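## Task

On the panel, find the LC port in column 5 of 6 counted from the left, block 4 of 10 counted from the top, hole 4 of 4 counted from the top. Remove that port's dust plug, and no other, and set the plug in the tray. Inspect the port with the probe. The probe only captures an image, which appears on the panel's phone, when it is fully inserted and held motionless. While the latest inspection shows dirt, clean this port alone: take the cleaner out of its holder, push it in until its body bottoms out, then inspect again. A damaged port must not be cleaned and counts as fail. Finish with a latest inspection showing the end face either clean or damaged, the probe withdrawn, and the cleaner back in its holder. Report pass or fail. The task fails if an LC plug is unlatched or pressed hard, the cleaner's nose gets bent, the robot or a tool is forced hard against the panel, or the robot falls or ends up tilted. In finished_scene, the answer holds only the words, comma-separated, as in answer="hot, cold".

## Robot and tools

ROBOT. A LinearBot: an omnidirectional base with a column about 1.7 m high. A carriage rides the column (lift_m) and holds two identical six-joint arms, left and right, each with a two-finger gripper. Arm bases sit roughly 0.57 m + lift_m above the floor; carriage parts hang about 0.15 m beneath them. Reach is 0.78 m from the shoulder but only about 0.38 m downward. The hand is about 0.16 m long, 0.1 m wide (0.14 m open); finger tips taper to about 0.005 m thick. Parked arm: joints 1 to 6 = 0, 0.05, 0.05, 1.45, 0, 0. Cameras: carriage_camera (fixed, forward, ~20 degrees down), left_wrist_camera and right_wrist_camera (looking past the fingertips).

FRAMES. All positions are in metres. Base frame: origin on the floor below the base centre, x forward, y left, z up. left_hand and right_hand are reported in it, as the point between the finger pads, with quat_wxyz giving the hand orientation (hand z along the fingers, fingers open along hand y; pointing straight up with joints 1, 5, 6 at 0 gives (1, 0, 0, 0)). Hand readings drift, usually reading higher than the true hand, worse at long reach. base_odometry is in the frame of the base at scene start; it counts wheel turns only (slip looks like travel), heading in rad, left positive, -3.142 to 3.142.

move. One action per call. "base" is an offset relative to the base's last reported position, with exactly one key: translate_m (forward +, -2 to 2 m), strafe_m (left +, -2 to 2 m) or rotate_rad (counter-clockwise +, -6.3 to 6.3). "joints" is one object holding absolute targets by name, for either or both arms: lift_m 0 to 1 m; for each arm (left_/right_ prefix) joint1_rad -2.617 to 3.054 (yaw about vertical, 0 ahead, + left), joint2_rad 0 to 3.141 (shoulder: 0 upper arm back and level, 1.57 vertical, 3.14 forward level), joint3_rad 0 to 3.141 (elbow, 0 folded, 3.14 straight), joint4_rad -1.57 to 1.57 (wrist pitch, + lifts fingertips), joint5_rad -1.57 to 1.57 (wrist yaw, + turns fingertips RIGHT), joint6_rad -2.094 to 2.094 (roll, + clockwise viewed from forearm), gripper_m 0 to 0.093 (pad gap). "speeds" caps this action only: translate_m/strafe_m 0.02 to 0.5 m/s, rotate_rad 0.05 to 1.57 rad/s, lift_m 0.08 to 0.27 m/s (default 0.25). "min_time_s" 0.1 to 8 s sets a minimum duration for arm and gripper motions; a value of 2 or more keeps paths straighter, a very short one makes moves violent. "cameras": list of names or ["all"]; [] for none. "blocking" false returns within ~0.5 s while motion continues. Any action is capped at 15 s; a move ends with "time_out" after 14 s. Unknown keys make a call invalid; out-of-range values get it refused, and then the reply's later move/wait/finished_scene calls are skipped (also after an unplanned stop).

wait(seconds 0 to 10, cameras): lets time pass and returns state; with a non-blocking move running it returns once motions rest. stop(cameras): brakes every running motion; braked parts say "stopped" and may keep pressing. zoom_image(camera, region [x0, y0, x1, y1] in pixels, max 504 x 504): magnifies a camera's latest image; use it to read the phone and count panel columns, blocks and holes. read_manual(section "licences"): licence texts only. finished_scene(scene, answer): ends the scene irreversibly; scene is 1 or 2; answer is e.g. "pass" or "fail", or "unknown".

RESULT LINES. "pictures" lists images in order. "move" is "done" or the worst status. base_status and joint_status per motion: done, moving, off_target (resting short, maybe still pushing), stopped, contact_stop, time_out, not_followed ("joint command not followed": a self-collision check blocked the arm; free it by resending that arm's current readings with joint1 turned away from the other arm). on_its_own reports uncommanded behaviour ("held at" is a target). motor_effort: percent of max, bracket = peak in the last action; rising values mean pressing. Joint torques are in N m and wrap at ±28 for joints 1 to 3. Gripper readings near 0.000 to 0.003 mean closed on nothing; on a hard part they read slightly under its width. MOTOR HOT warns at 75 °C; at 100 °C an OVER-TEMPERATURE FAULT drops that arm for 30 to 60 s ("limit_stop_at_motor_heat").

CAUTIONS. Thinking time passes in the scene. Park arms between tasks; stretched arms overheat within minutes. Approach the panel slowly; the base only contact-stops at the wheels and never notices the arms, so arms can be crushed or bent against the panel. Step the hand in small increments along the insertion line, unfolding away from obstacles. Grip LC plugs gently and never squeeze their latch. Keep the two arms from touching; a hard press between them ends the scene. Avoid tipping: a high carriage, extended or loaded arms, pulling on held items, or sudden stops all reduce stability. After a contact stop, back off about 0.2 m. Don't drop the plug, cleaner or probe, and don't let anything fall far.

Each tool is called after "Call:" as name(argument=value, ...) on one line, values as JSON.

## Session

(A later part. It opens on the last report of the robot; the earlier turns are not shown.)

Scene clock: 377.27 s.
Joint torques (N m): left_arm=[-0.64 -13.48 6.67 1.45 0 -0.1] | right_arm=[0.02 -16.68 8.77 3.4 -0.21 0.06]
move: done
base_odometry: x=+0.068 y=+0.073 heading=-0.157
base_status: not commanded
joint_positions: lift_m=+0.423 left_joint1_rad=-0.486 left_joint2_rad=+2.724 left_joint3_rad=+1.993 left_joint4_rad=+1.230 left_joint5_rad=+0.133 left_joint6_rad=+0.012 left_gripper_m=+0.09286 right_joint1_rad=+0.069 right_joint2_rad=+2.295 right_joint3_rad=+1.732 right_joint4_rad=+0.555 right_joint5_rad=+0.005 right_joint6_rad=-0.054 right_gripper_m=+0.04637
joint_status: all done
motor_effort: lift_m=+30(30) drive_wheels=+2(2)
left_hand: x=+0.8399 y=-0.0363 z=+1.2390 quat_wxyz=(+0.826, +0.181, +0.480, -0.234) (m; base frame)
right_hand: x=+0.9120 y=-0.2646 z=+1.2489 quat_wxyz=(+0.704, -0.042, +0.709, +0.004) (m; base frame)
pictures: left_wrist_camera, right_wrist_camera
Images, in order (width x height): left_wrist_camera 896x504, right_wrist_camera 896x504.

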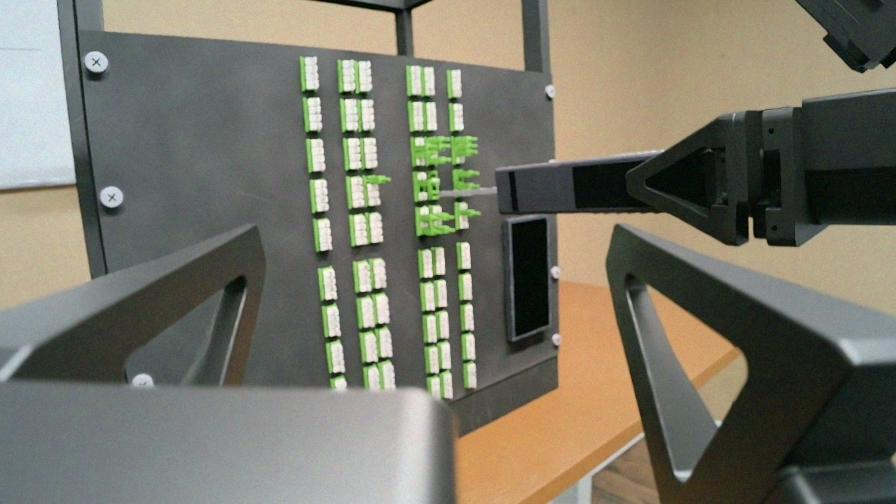

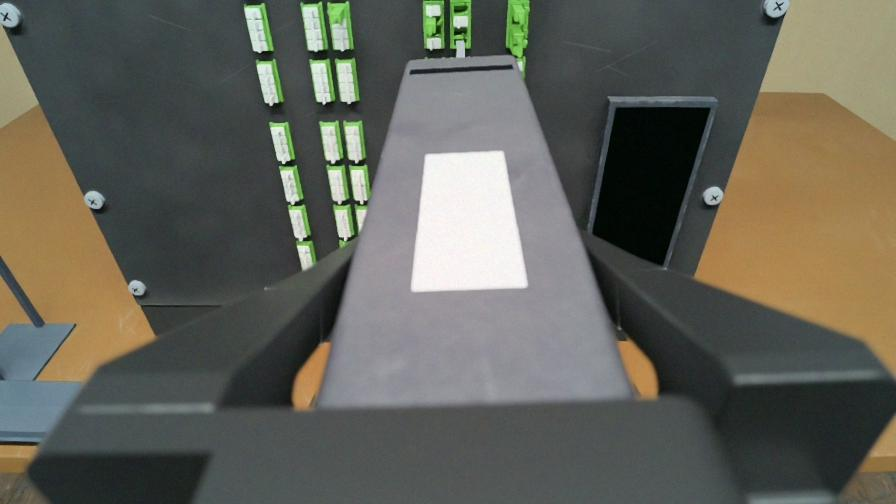

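Call:
move(joints={"right_joint5_rad": -0.0055})

Call:
move(joints={"right_joint5_rad": -0.001, "right_joint2_rad":2.317,"right_joint3_rad":1.799,"right_joint4_rad":0.601}, cameras=["right_wrist_camera","left_wrist_camera"], min_time_s=1.5)

Call:
zoom_image(camera="right_wrist_camera", region=[440, 10, 480, 60])

Call:
zoom_image(camera="left_wrist_camera", region=[420, 180, 460, 220])

Scene clock: 378.10 s.
Joint torques (N m): left_arm=[-0.62 -13.48 6.67 1.45 0 -0.1] | right_arm=[0.06 -16.69 8.72 3.42 -0.23 0.07]
move: done
base_odometry: x=+0.068 y=+0.073 heading=-0.157
base_status: not commanded
joint_positions: lift_m=+0.423 left_joint1_rad=-0.486 left_joint2_rad=+2.724 left_joint3_rad=+1.993 left_joint4_rad=+1.230 left_joint5_rad=+0.133 left_joint6_rad=+0.012 left_gripper_m=+0.09286 right_joint1_rad=+0.069 right_joint2_rad=+2.295 right_joint3_rad=+1.732 right_joint4_rad=+0.555 right_joint5_rad=+0.003 right_joint6_rad=-0.054 right_gripper_m=+0.04637
joint_status: all done
motor_effort: lift_m=+30(30) drive_wheels=+2(2)
left_hand: x=+0.8399 y=-0.0363 z=+1.2390 quat_wxyz=(+0.826, +0.181, +0.480, -0.234) (m; base frame)
right_hand: x=+0.9120 y=-0.2642 z=+1.2489 quat_wxyz=(+0.704, -0.043, +0.709, +0.004) (m; base frame)
pictures: none

Scene clock: 379.90 s.
Joint torques (N m): left_arm=[-0.64 -13.48 6.68 1.45 0 -0.1] | right_arm=[0.01 -12.59 11.45 3.45 -0.13 0.07]
move: off_target
base_odometry: x=+0.068 y=+0.073 heading=-0.157
base_status: not commanded
joint_positions: lift_m=+0.423 left_joint1_rad=-0.486 left_joint2_rad=+2.724 left_joint3_rad=+1.993 left_joint4_rad=+1.230 left_joint5_rad=+0.133 left_joint6_rad=+0.012 left_gripper_m=+0.09286 right_joint1_rad=+0.069 right_joint2_rad=+2.306 right_joint3_rad=+1.747 right_joint4_rad=+0.543 right_joint5_rad=+0.003 right_joint6_rad=-0.054 right_gripper_m=+0.04637
joint_status: right_joint4_rad off_target (ended at +0.543, target +0.601); the others done
motor_effort: lift_m=+30(30) drive_wheels=+2(2)
left_hand: x=+0.8399 y=-0.0363 z=+1.2390 quat_wxyz=(+0.826, +0.181, +0.480, -0.234) (m; base frame)
right_hand: x=+0.9144 y=-0.2641 z=+1.2460 quat_wxyz=(+0.701, -0.043, +0.711, +0.004) (m; base frame)
pictures: left_wrist_camera, right_wrist_camera
Images, in order (width x height): left_wrist_camera 896x504, right_wrist_camera 896x504.

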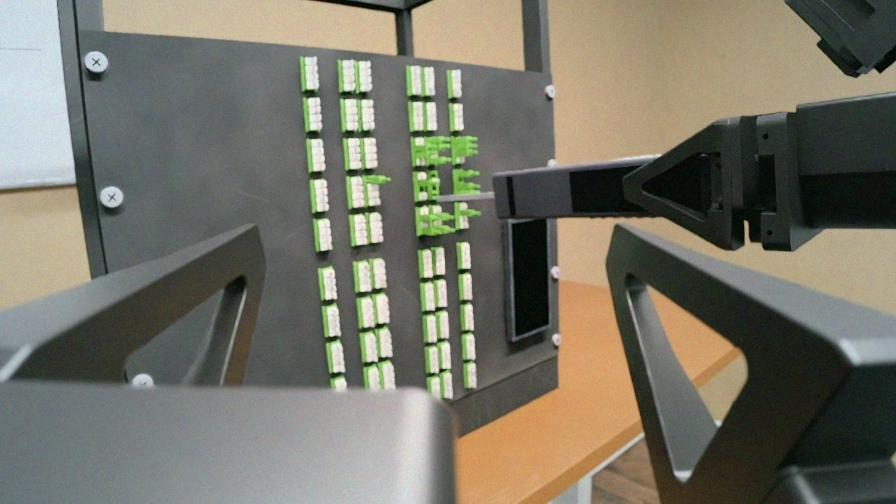

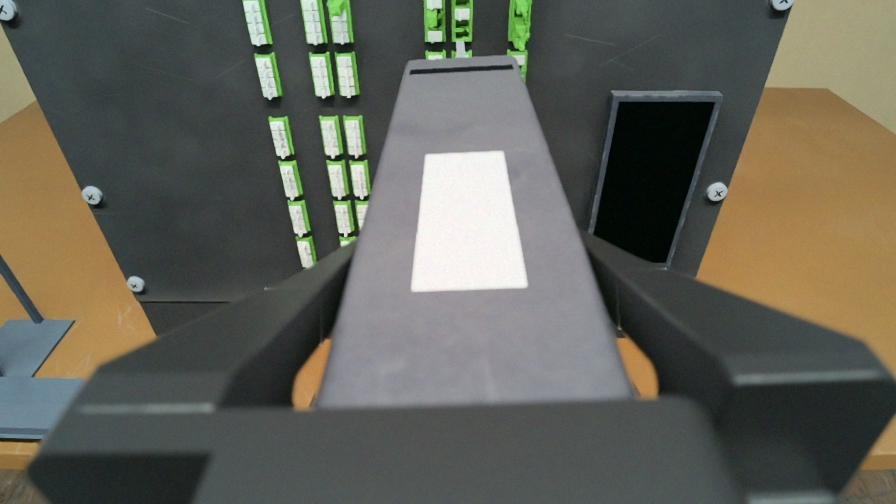

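Scaled by 10.080 from the camera's 896x504 image, which has a finer 1280x720 frame.

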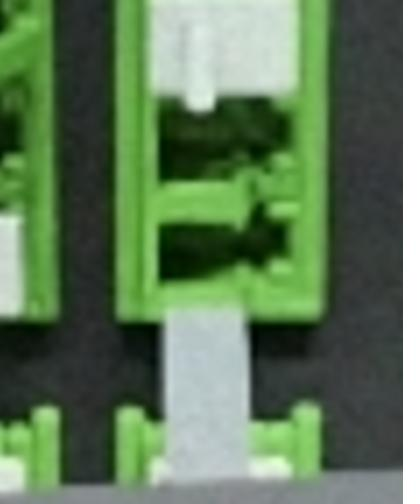

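Scaled by 12.600 from the camera's 896x504 image, which has a finer 1280x720 frame.

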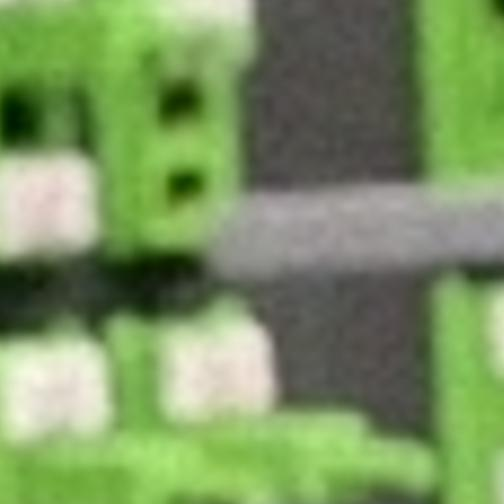

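Call:
move(joints={"right_joint4_rad":0.634}, cameras=["right_wrist_camera","left_wrist_camera"])

Call:
zoom_image(camera="right_wrist_camera", region=[440, 10, 480, 60])

Call:
zoom_image(camera="left_wrist_camera", region=[420, 180, 460, 220])

Scene clock: 381.00 s.
Joint torques (N m): left_arm=[-0.64 -13.48 6.67 1.45 0 -0.1] | right_arm=[0.06 -12.63 11.37 3.69 -0.14 0.05]
move: off_target
base_odometry: x=+0.068 y=+0.073 heading=-0.157
base_status: not commanded
joint_positions: lift_m=+0.423 left_joint1_rad=-0.486 left_joint2_rad=+2.724 left_joint3_rad=+1.993 left_joint4_rad=+1.230 left_joint5_rad=+0.133 left_joint6_rad=+0.012 left_gripper_m=+0.09286 right_joint1_rad=+0.069 right_joint2_rad=+2.306 right_joint3_rad=+1.747 right_joint4_rad=+0.554 right_joint5_rad=+0.003 right_joint6_rad=-0.054 right_gripper_m=+0.04637
joint_status: right_joint4_rad off_target (ended at +0.554, target +0.634)
motor_effort: lift_m=+30(30) drive_wheels=+2(2)
left_hand: x=+0.8399 y=-0.0363 z=+1.2390 quat_wxyz=(+0.826, +0.181, +0.480, -0.234) (m; base frame)
right_hand: x=+0.9144 y=-0.2641 z=+1.2487 quat_wxyz=(+0.705, -0.043, +0.708, +0.004) (m; base frame)
pictures: left_wrist_camera, right_wrist_camera
Images, in order (width x height): left_wrist_camera 896x504, right_wrist_camera 896x504.

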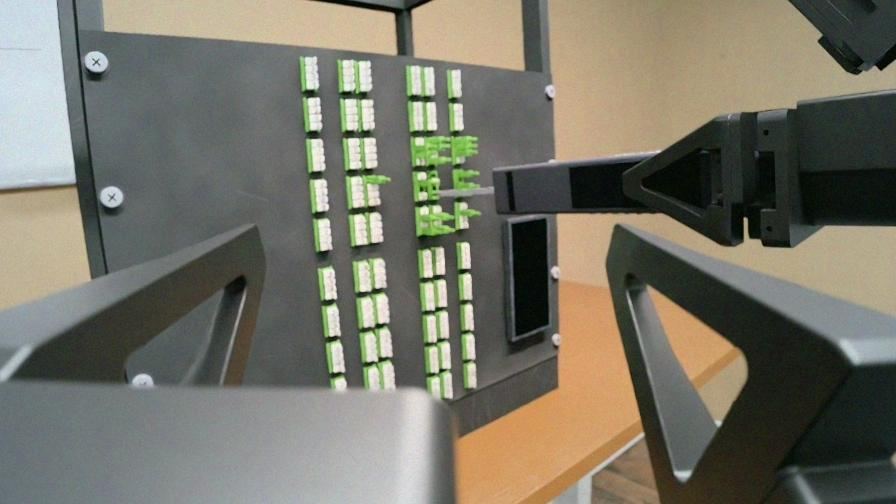

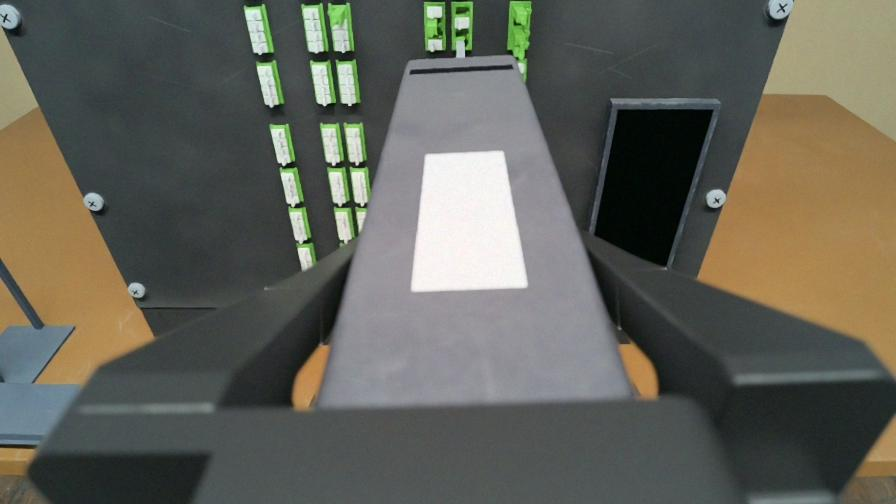

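Scaled by 10.080 from the camera's 896x504 image, which has a finer 1280x720 frame.

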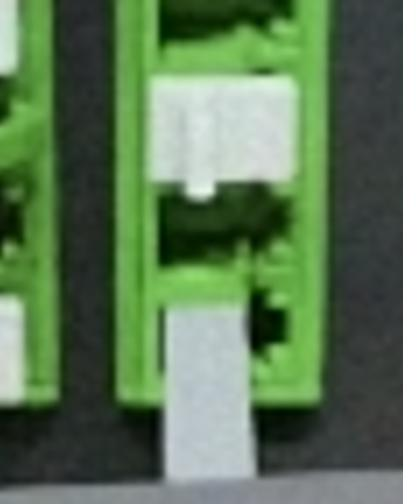

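Scaled by 12.600 from the camera's 896x504 image, which has a finer 1280x720 frame.

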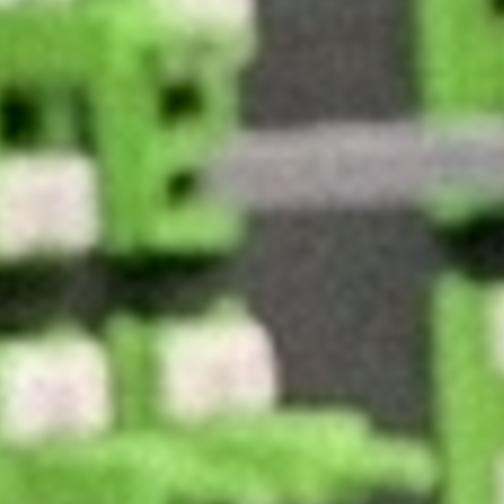

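Call:
move(joints={"right_joint4_rad":0.6085}, cameras=["right_wrist_camera","left_wrist_camera"])

Call:
zoom_image(camera="right_wrist_camera", region=[440, 10, 480, 60])

Call:
zoom_image(camera="left_wrist_camera", region=[420, 180, 460, 220])

Scene clock: 383.53 s.
Joint torques (N m): left_arm=[-0.64 -13.48 6.67 1.45 0 -0.1] | right_arm=[0.1 -12.62 11.43 3.47 -0.13 0.07]
move: off_target
base_odometry: x=+0.068 y=+0.073 heading=-0.157
base_status: not commanded
joint_positions: lift_m=+0.423 left_joint1_rad=-0.486 left_joint2_rad=+2.724 left_joint3_rad=+1.993 left_joint4_rad=+1.230 left_joint5_rad=+0.133 left_joint6_rad=+0.012 left_gripper_m=+0.09286 right_joint1_rad=+0.069 right_joint2_rad=+2.306 right_joint3_rad=+1.747 right_joint4_rad=+0.552 right_joint5_rad=+0.003 right_joint6_rad=-0.054 right_gripper_m=+0.04637
joint_status: right_joint4_rad off_target (ended at +0.552, target +0.609)
motor_effort: lift_m=+30(30) drive_wheels=+2(2)
left_hand: x=+0.8399 y=-0.0363 z=+1.2390 quat_wxyz=(+0.826, +0.181, +0.480, -0.234) (m; base frame)
right_hand: x=+0.9144 y=-0.2641 z=+1.2482 quat_wxyz=(+0.705, -0.043, +0.708, +0.004) (m; base frame)
pictures: left_wrist_camera, right_wrist_camera
Images, in order (width x height): left_wrist_camera 896x504, right_wrist_camera 896x504.

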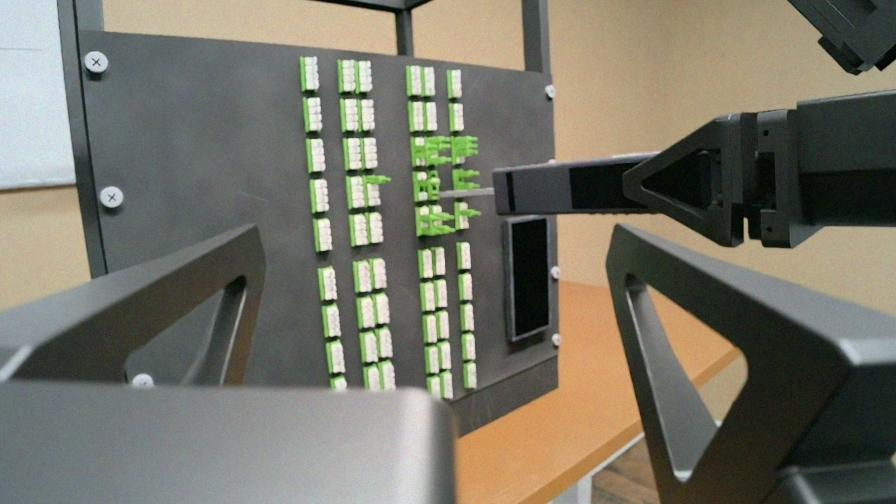

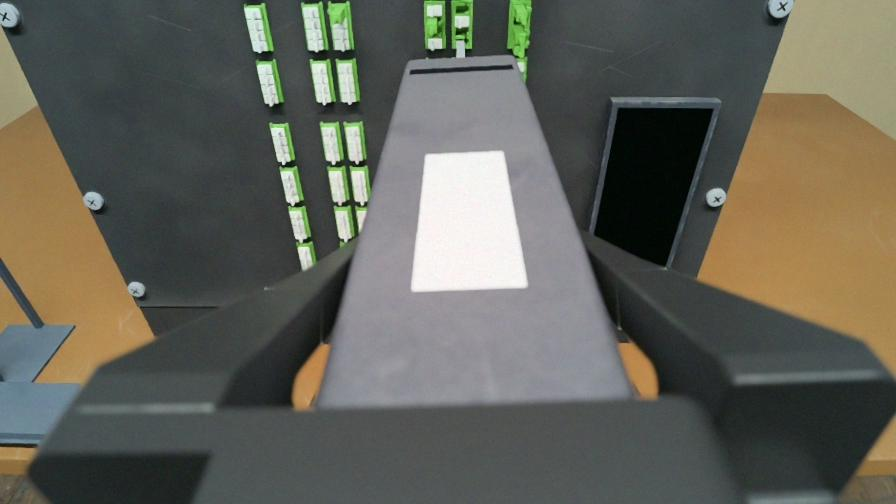

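Scaled by 10.080 from the camera's 896x504 image, which has a finer 1280x720 frame.

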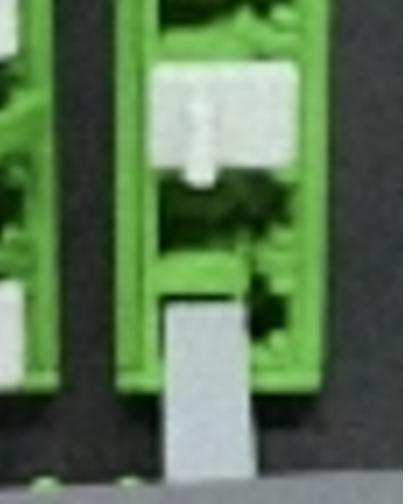

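Scaled by 12.600 from the camera's 896x504 image, which has a finer 1280x720 frame.

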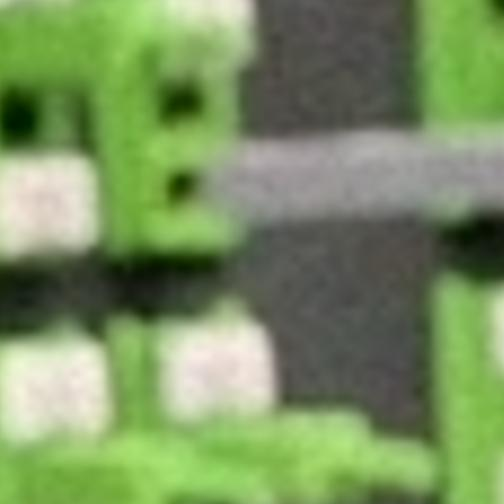

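Call:
move(joints={"right_joint2_rad":2.328,"right_joint3_rad":1.818,"right_joint4_rad":0.6005}, cameras=["right_wrist_camera","left_wrist_camera"], min_time_s=1.0)

Call:
zoom_image(camera="right_wrist_camera", region=[440, 10, 480, 60])

Call:
zoom_image(camera="left_wrist_camera", region=[420, 180, 460, 220])

Scene clock: 385.30 s.
Joint torques (N m): left_arm=[-0.62 -13.48 6.67 1.44 0 -0.1] | right_arm=[0.05 -12.62 11.4 3.41 -0.14 0.07]
move: off_target
base_odometry: x=+0.068 y=+0.073 heading=-0.157
base_status: not commanded
joint_positions: lift_m=+0.423 left_joint1_rad=-0.486 left_joint2_rad=+2.724 left_joint3_rad=+1.993 left_joint4_rad=+1.230 left_joint5_rad=+0.133 left_joint6_rad=+0.012 left_gripper_m=+0.09286 right_joint1_rad=+0.069 right_joint2_rad=+2.316 right_joint3_rad=+1.766 right_joint4_rad=+0.543 right_joint5_rad=+0.003 right_joint6_rad=-0.054 right_gripper_m=+0.04637
joint_status: right_joint4_rad off_target (ended at +0.544, target +0.601); the others done
motor_effort: lift_m=+30(30) drive_wheels=+2(2)
left_hand: x=+0.8399 y=-0.0363 z=+1.2390 quat_wxyz=(+0.826, +0.181, +0.480, -0.234) (m; base frame)
right_hand: x=+0.9171 y=-0.2639 z=+1.2488 quat_wxyz=(+0.705, -0.043, +0.708, +0.004) (m; base frame)
pictures: left_wrist_camera, right_wrist_camera
Images, in order (width x height): left_wrist_camera 896x504, right_wrist_camera 896x504.

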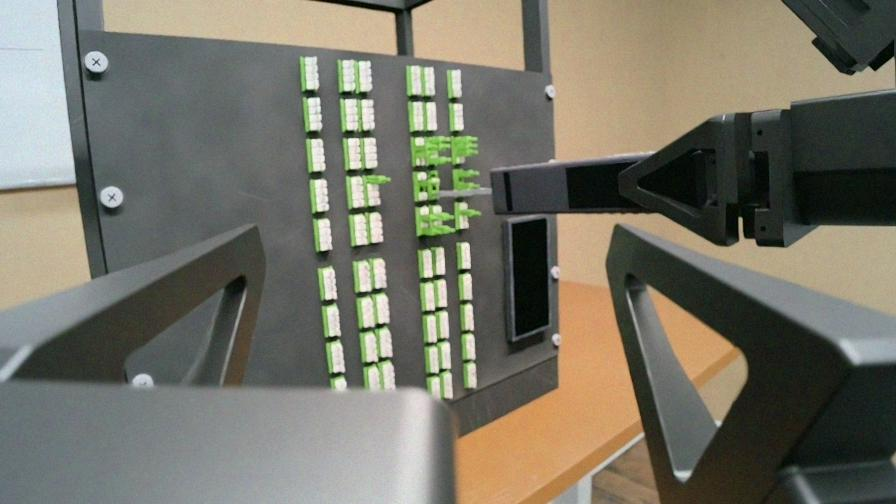

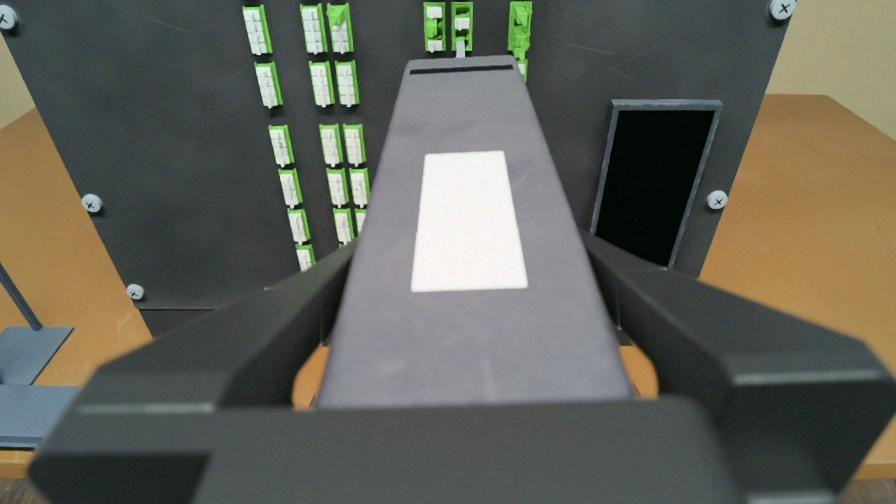

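Scaled by 10.080 from the camera's 896x504 image, which has a finer 1280x720 frame.

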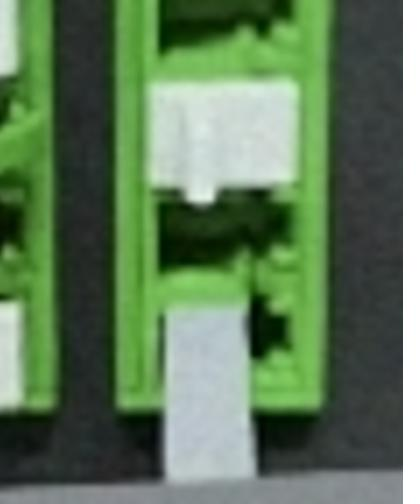

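Scaled by 12.600 from the camera's 896x504 image, which has a finer 1280x720 frame.

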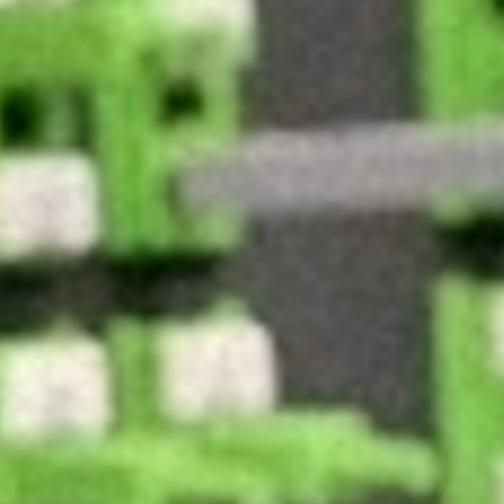

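Call:
move(joints={"right_joint4_rad":0.5992})

Call:
move(joints={"right_joint2_rad":2.3325,"right_joint3_rad":1.8255,"right_joint4_rad":0.596}, cameras=["right_wrist_camera","left_wrist_camera"], min_time_s=1.0)

Call:
zoom_image(camera="right_wrist_camera", region=[440, 10, 480, 60])

Call:
zoom_image(camera="left_wrist_camera", region=[420, 180, 460, 220])

Scene clock: 386.10 s.
Joint torques (N m): left_arm=[-0.62 -13.48 6.67 1.45 0 -0.1] | right_arm=[0.05 -12.59 11.4 3.38 -0.15 0.06]
move: off_target
base_odometry: x=+0.068 y=+0.073 heading=-0.157
base_status: not commanded
joint_positions: lift_m=+0.423 left_joint1_rad=-0.486 left_joint2_rad=+2.724 left_joint3_rad=+1.993 left_joint4_rad=+1.230 left_joint5_rad=+0.133 left_joint6_rad=+0.012 left_gripper_m=+0.09286 right_joint1_rad=+0.069 right_joint2_rad=+2.316 right_joint3_rad=+1.766 right_joint4_rad=+0.542 right_joint5_rad=+0.003 right_joint6_rad=-0.054 right_gripper_m=+0.04637
joint_status: right_joint4_rad off_target (ended at +0.542, target +0.599)
motor_effort: lift_m=+30(30) drive_wheels=+2(2)
left_hand: x=+0.8399 y=-0.0363 z=+1.2390 quat_wxyz=(+0.826, +0.181, +0.480, -0.234) (m; base frame)
right_hand: x=+0.9171 y=-0.2639 z=+1.2485 quat_wxyz=(+0.704, -0.043, +0.708, +0.004) (m; base frame)
pictures: none

Scene clock: 387.40 s.
Joint torques (N m): left_arm=[-0.64 -13.48 6.67 1.45 0 -0.1] | right_arm=[0.03 -12.67 11.44 3.42 -0.14 0.07]
move: off_target
base_odometry: x=+0.068 y=+0.073 heading=-0.157
base_status: not commanded
joint_positions: lift_m=+0.423 left_joint1_rad=-0.486 left_joint2_rad=+2.724 left_joint3_rad=+1.993 left_joint4_rad=+1.230 left_joint5_rad=+0.133 left_joint6_rad=+0.012 left_gripper_m=+0.09286 right_joint1_rad=+0.069 right_joint2_rad=+2.321 right_joint3_rad=+1.774 right_joint4_rad=+0.539 right_joint5_rad=+0.003 right_joint6_rad=-0.054 right_gripper_m=+0.04637
joint_status: right_joint4_rad off_target (ended at +0.539, target +0.596); the others done
motor_effort: lift_m=+30(30) drive_wheels=+2(2)
left_hand: x=+0.8399 y=-0.0363 z=+1.2390 quat_wxyz=(+0.826, +0.181, +0.480, -0.234) (m; base frame)
right_hand: x=+0.9182 y=-0.2638 z=+1.2481 quat_wxyz=(+0.704, -0.043, +0.709, +0.004) (m; base frame)
pictures: left_wrist_camera, right_wrist_camera
Images, in order (width x height): left_wrist_camera 896x504, right_wrist_camera 896x504.

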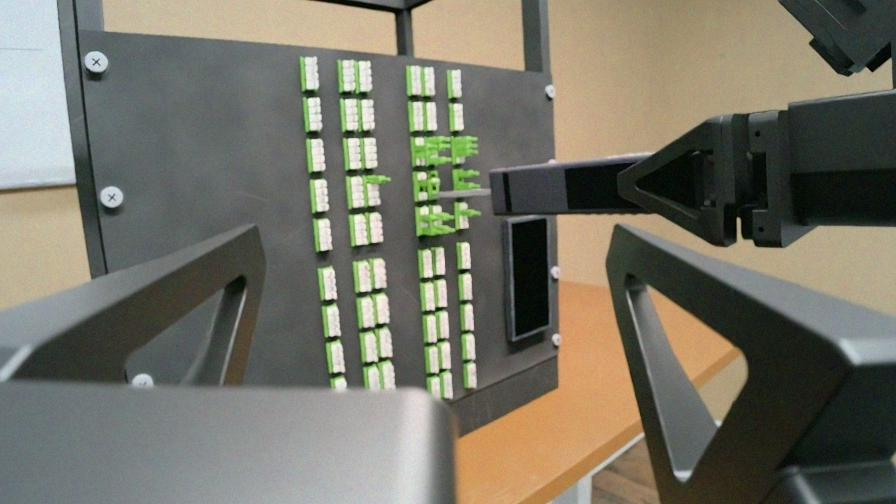

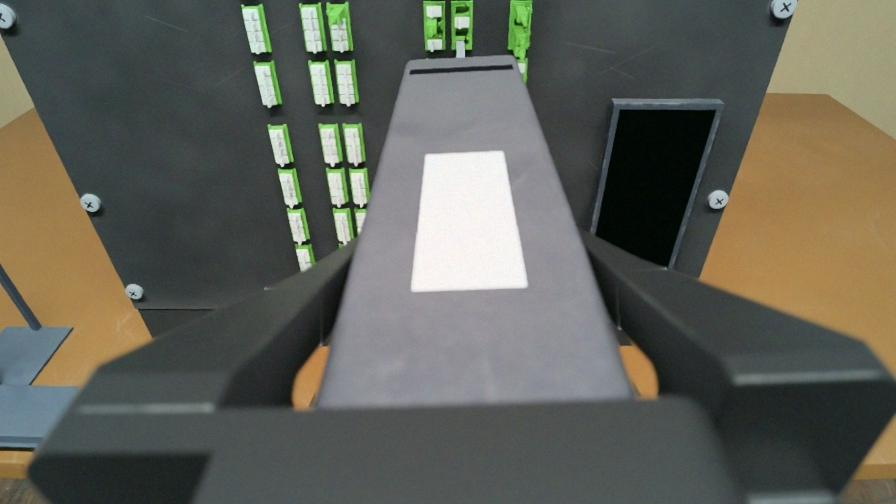

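Scaled by 10.080 from the camera's 896x504 image, which has a finer 1280x720 frame.

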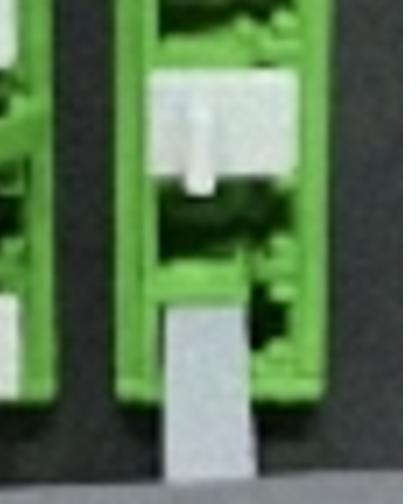

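Scaled by 12.600 from the camera's 896x504 image, which has a finer 1280x720 frame.

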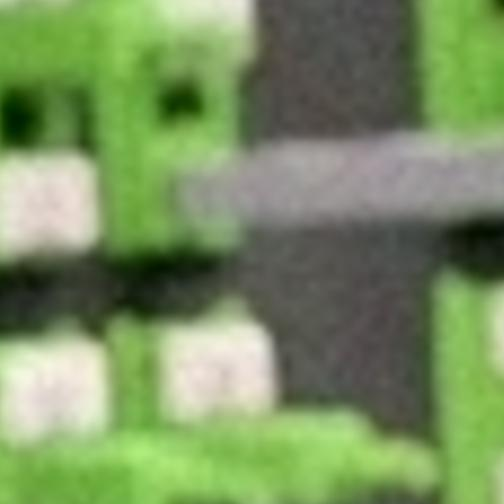

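Call:
move(joints={"right_joint2_rad":2.338,"right_joint3_rad":1.835,"right_joint4_rad":0.592}, cameras=["right_wrist_camera","left_wrist_camera"], min_time_s=1.0)

Call:
zoom_image(camera="right_wrist_camera", region=[440, 10, 480, 60])

Call:
zoom_image(camera="left_wrist_camera", region=[420, 180, 460, 220])

Scene clock: 389.13 s.
Joint torques (N m): left_arm=[-0.64 -13.48 6.65 1.45 0 -0.1] | right_arm=[0.1 -12.53 11.58 3.43 -0.13 0.05]
move: off_target
base_odometry: x=+0.068 y=+0.073 heading=-0.157
base_status: not commanded
joint_positions: lift_m=+0.423 left_joint1_rad=-0.486 left_joint2_rad=+2.724 left_joint3_rad=+1.993 left_joint4_rad=+1.230 left_joint5_rad=+0.133 left_joint6_rad=+0.012 left_gripper_m=+0.09286 right_joint1_rad=+0.069 right_joint2_rad=+2.325 right_joint3_rad=+1.782 right_joint4_rad=+0.535 right_joint5_rad=+0.003 right_joint6_rad=-0.054 right_gripper_m=+0.04637
joint_status: right_joint4_rad off_target (ended at +0.534, target +0.592); the others done
motor_effort: lift_m=+30(30) drive_wheels=+2(2)
left_hand: x=+0.8399 y=-0.0363 z=+1.2390 quat_wxyz=(+0.826, +0.181, +0.480, -0.234) (m; base frame)
right_hand: x=+0.9193 y=-0.2637 z=+1.2482 quat_wxyz=(+0.704, -0.043, +0.709, +0.004) (m; base frame)
pictures: left_wrist_camera, right_wrist_camera
Images, in order (width x height): left_wrist_camera 896x504, right_wrist_camera 896x504.

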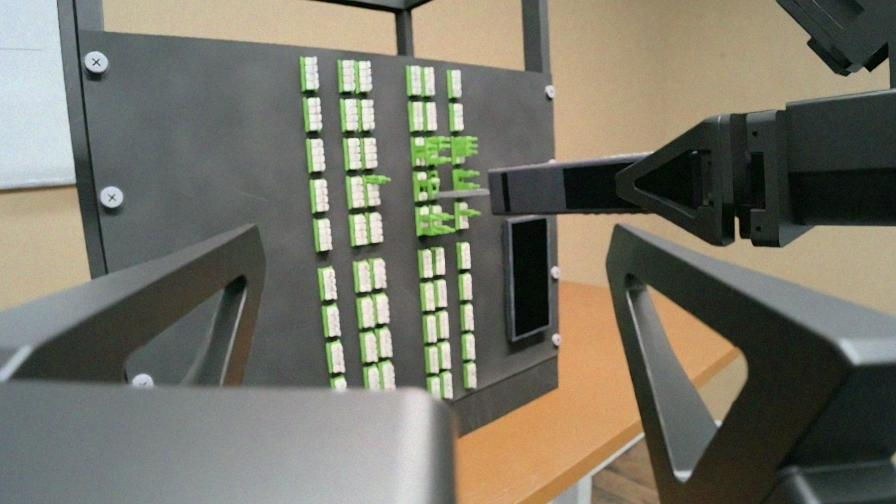

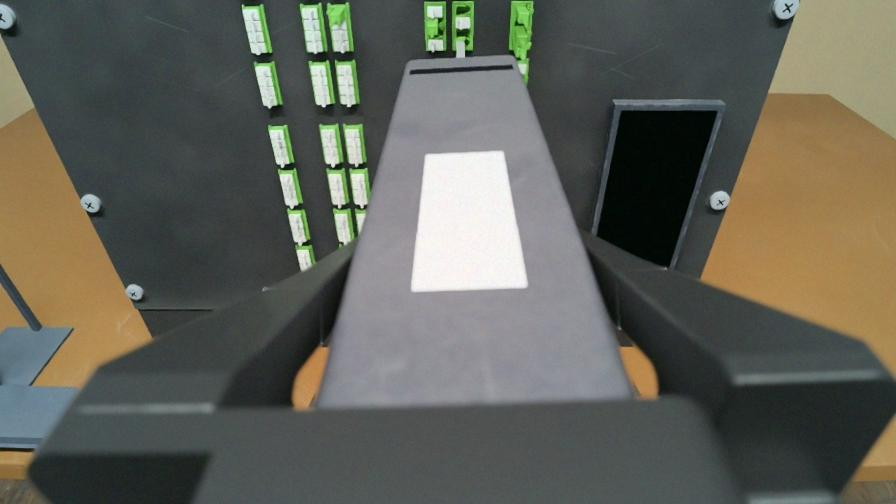

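Scaled by 10.080 from the camera's 896x504 image, which has a finer 1280x720 frame.

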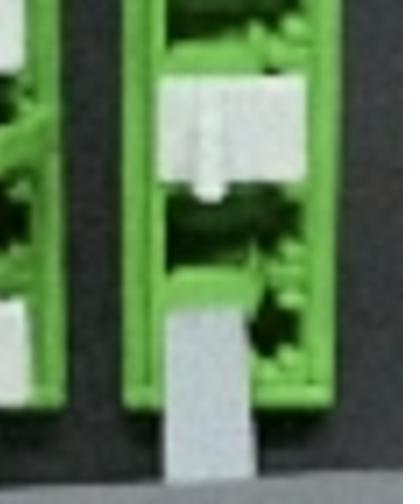

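Scaled by 12.600 from the camera's 896x504 image, which has a finer 1280x720 frame.

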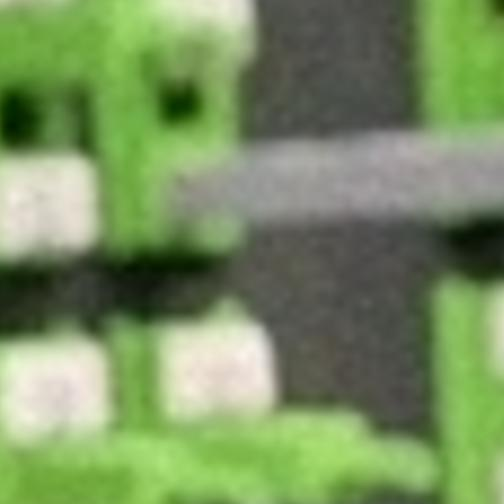

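Call:
move(joints={"right_joint5_rad": 0.014}, cameras=["right_wrist_camera","left_wrist_camera"])

Call:
zoom_image(camera="right_wrist_camera", region=[440, 10, 480, 60])

Call:
zoom_image(camera="left_wrist_camera", region=[430, 180, 460, 210])

Scene clock: 389.97 s.
Joint torques (N m): left_arm=[-0.64 -13.48 6.67 1.45 0 -0.1] | right_arm=[0.09 -12.59 11.56 3.43 0.03 0.06]
move: done
base_odometry: x=+0.068 y=+0.073 heading=-0.157
base_status: not commanded
joint_positions: lift_m=+0.423 left_joint1_rad=-0.486 left_joint2_rad=+2.724 left_joint3_rad=+1.993 left_joint4_rad=+1.230 left_joint5_rad=+0.133 left_joint6_rad=+0.012 left_gripper_m=+0.09286 right_joint1_rad=+0.069 right_joint2_rad=+2.325 right_joint3_rad=+1.782 right_joint4_rad=+0.535 right_joint5_rad=+0.004 right_joint6_rad=-0.054 right_gripper_m=+0.04637
joint_status: all done
motor_effort: lift_m=+30(30) drive_wheels=+2(2)
left_hand: x=+0.8399 y=-0.0363 z=+1.2390 quat_wxyz=(+0.826, +0.181, +0.480, -0.234) (m; base frame)
right_hand: x=+0.9193 y=-0.2639 z=+1.2482 quat_wxyz=(+0.704, -0.042, +0.709, +0.004) (m; base frame)
pictures: left_wrist_camera, right_wrist_camera
Images, in order (width x height): left_wrist_camera 896x504, right_wrist_camera 896x504.

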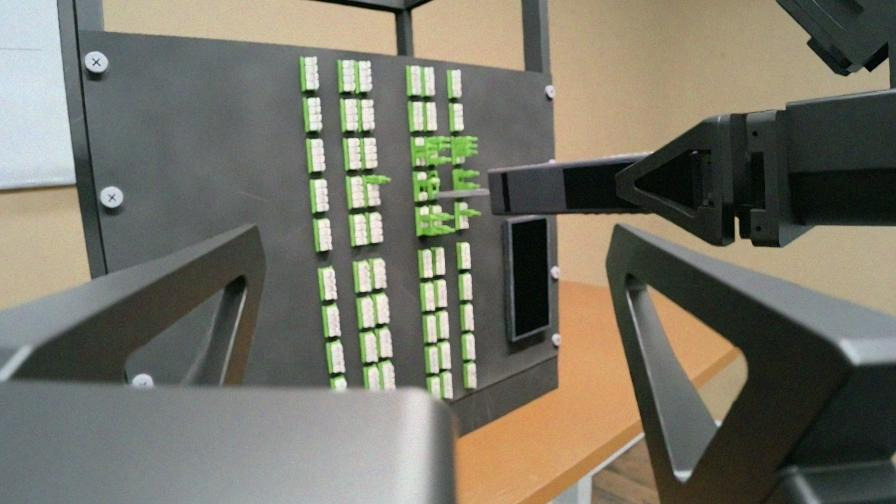

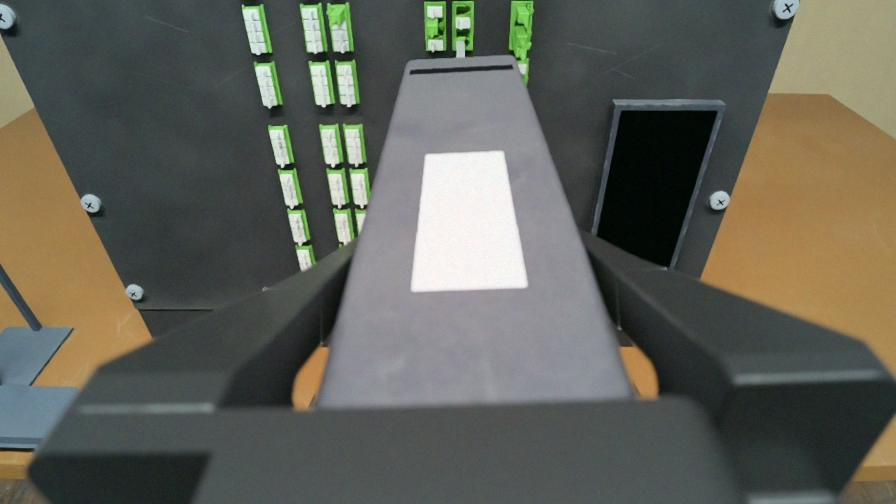

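Scaled by 10.080 from the camera's 896x504 image, which has a finer 1280x720 frame.

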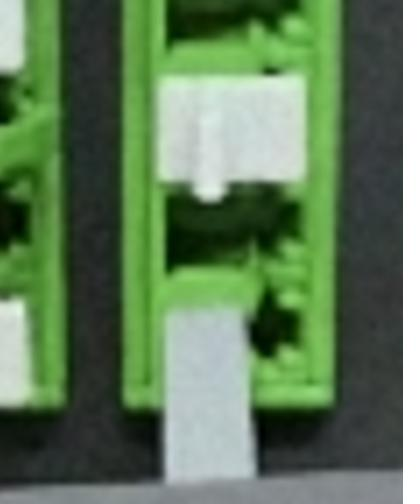

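Scaled by 16.800 from the camera's 896x504 image, which has a finer 1280x720 frame.

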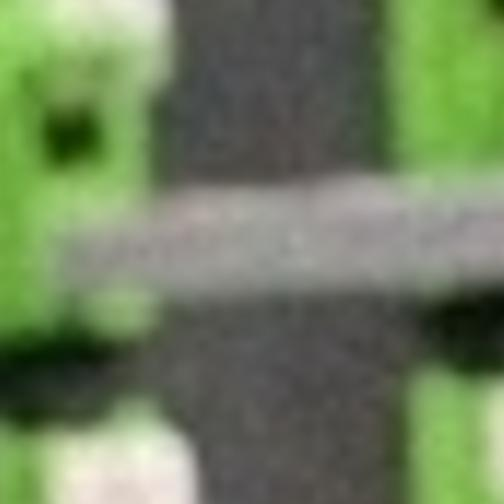

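Call:
move(joints={"right_joint5_rad": 0.0158}, cameras=["right_wrist_camera"])

Call:
zoom_image(camera="right_wrist_camera", region=[440, 10, 480, 60])

Scene clock: 390.47 s.
Joint torques (N m): left_arm=[-0.62 -13.48 6.65 1.45 -0.01 -0.1] | right_arm=[0.17 -12.59 11.58 3.42 0.01 0.05]
move: done
base_odometry: x=+0.068 y=+0.073 heading=-0.157
base_status: not commanded
joint_positions: lift_m=+0.423 left_joint1_rad=-0.486 left_joint2_rad=+2.724 left_joint3_rad=+1.993 left_joint4_rad=+1.230 left_joint5_rad=+0.133 left_joint6_rad=+0.012 left_gripper_m=+0.09286 right_joint1_rad=+0.069 right_joint2_rad=+2.325 right_joint3_rad=+1.782 right_joint4_rad=+0.535 right_joint5_rad=+0.006 right_joint6_rad=-0.054 right_gripper_m=+0.04637
joint_status: all done
motor_effort: lift_m=+30(30) drive_wheels=+2(2)
left_hand: x=+0.8399 y=-0.0363 z=+1.2390 quat_wxyz=(+0.826, +0.181, +0.480, -0.234) (m; base frame)
right_hand: x=+0.9193 y=-0.2641 z=+1.2482 quat_wxyz=(+0.704, -0.042, +0.709, +0.003) (m; base frame)
pictures: right_wrist_camera
Images, in order (width x height): right_wrist_camera 896x504.

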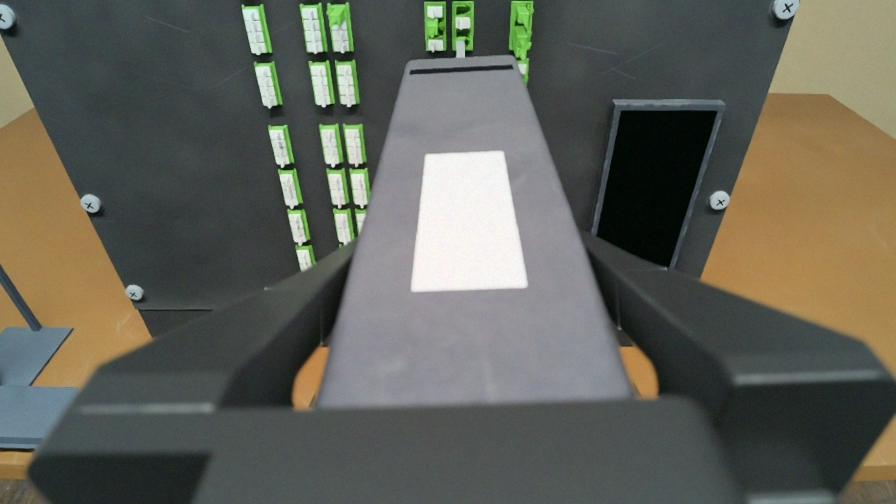

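Scaled by 10.080 from the camera's 896x504 image, which has a finer 1280x720 frame.

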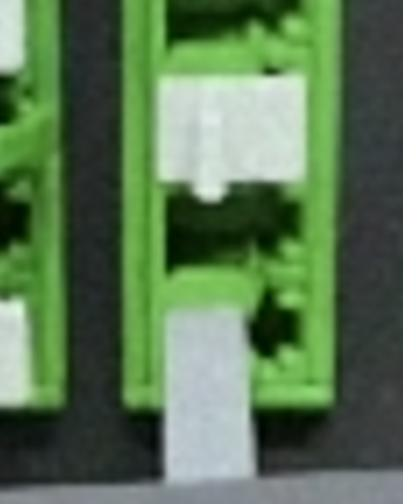

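Call:
wait(seconds=0.3, cameras=["right_wrist_camera"])

Call:
zoom_image(camera="right_wrist_camera", region=[440, 10, 480, 60])

Scene clock: 391.20 s.
Joint torques (N m): left_arm=[-0.62 -13.48 6.68 1.45 0 -0.1] | right_arm=[0.08 -12.59 11.54 3.43 0.02 0.07]
base_odometry: x=+0.068 y=+0.073 heading=-0.157
base_status: not commanded
joint_positions: lift_m=+0.423 left_joint1_rad=-0.486 left_joint2_rad=+2.724 left_joint3_rad=+1.993 left_joint4_rad=+1.230 left_joint5_rad=+0.133 left_joint6_rad=+0.012 left_gripper_m=+0.09286 right_joint1_rad=+0.069 right_joint2_rad=+2.325 right_joint3_rad=+1.782 right_joint4_rad=+0.535 right_joint5_rad=+0.006 right_joint6_rad=-0.054 right_gripper_m=+0.04637
joint_status: all done
motor_effort: lift_m=+30(30) drive_wheels=+2(2)
left_hand: x=+0.8399 y=-0.0363 z=+1.2390 quat_wxyz=(+0.826, +0.181, +0.480, -0.234) (m; base frame)
right_hand: x=+0.9193 y=-0.2641 z=+1.2482 quat_wxyz=(+0.704, -0.042, +0.709, +0.003) (m; base frame)
wait: 0.30 s; at rest from the start
pictures: right_wrist_camera
Images, in order (width x height): right_wrist_camera 896x504.

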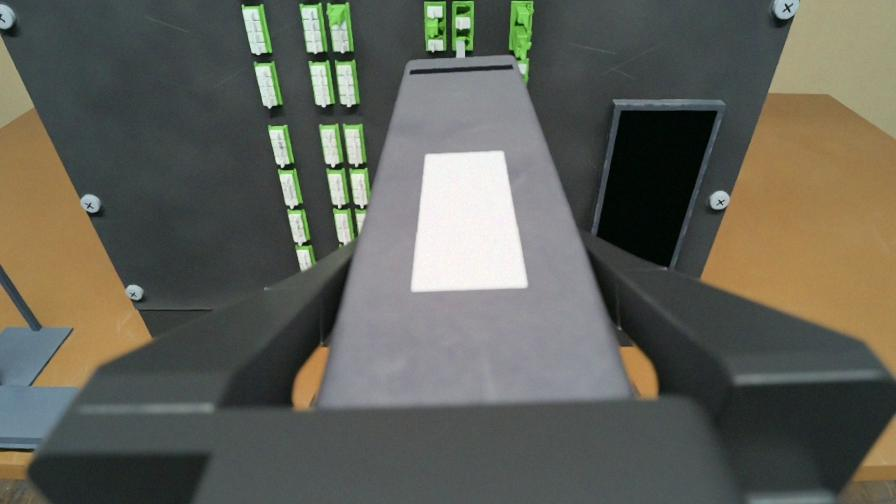

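Scaled by 10.080 from the camera's 896x504 image, which has a finer 1280x720 frame.

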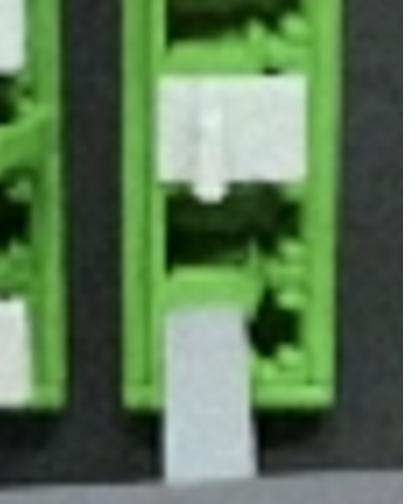

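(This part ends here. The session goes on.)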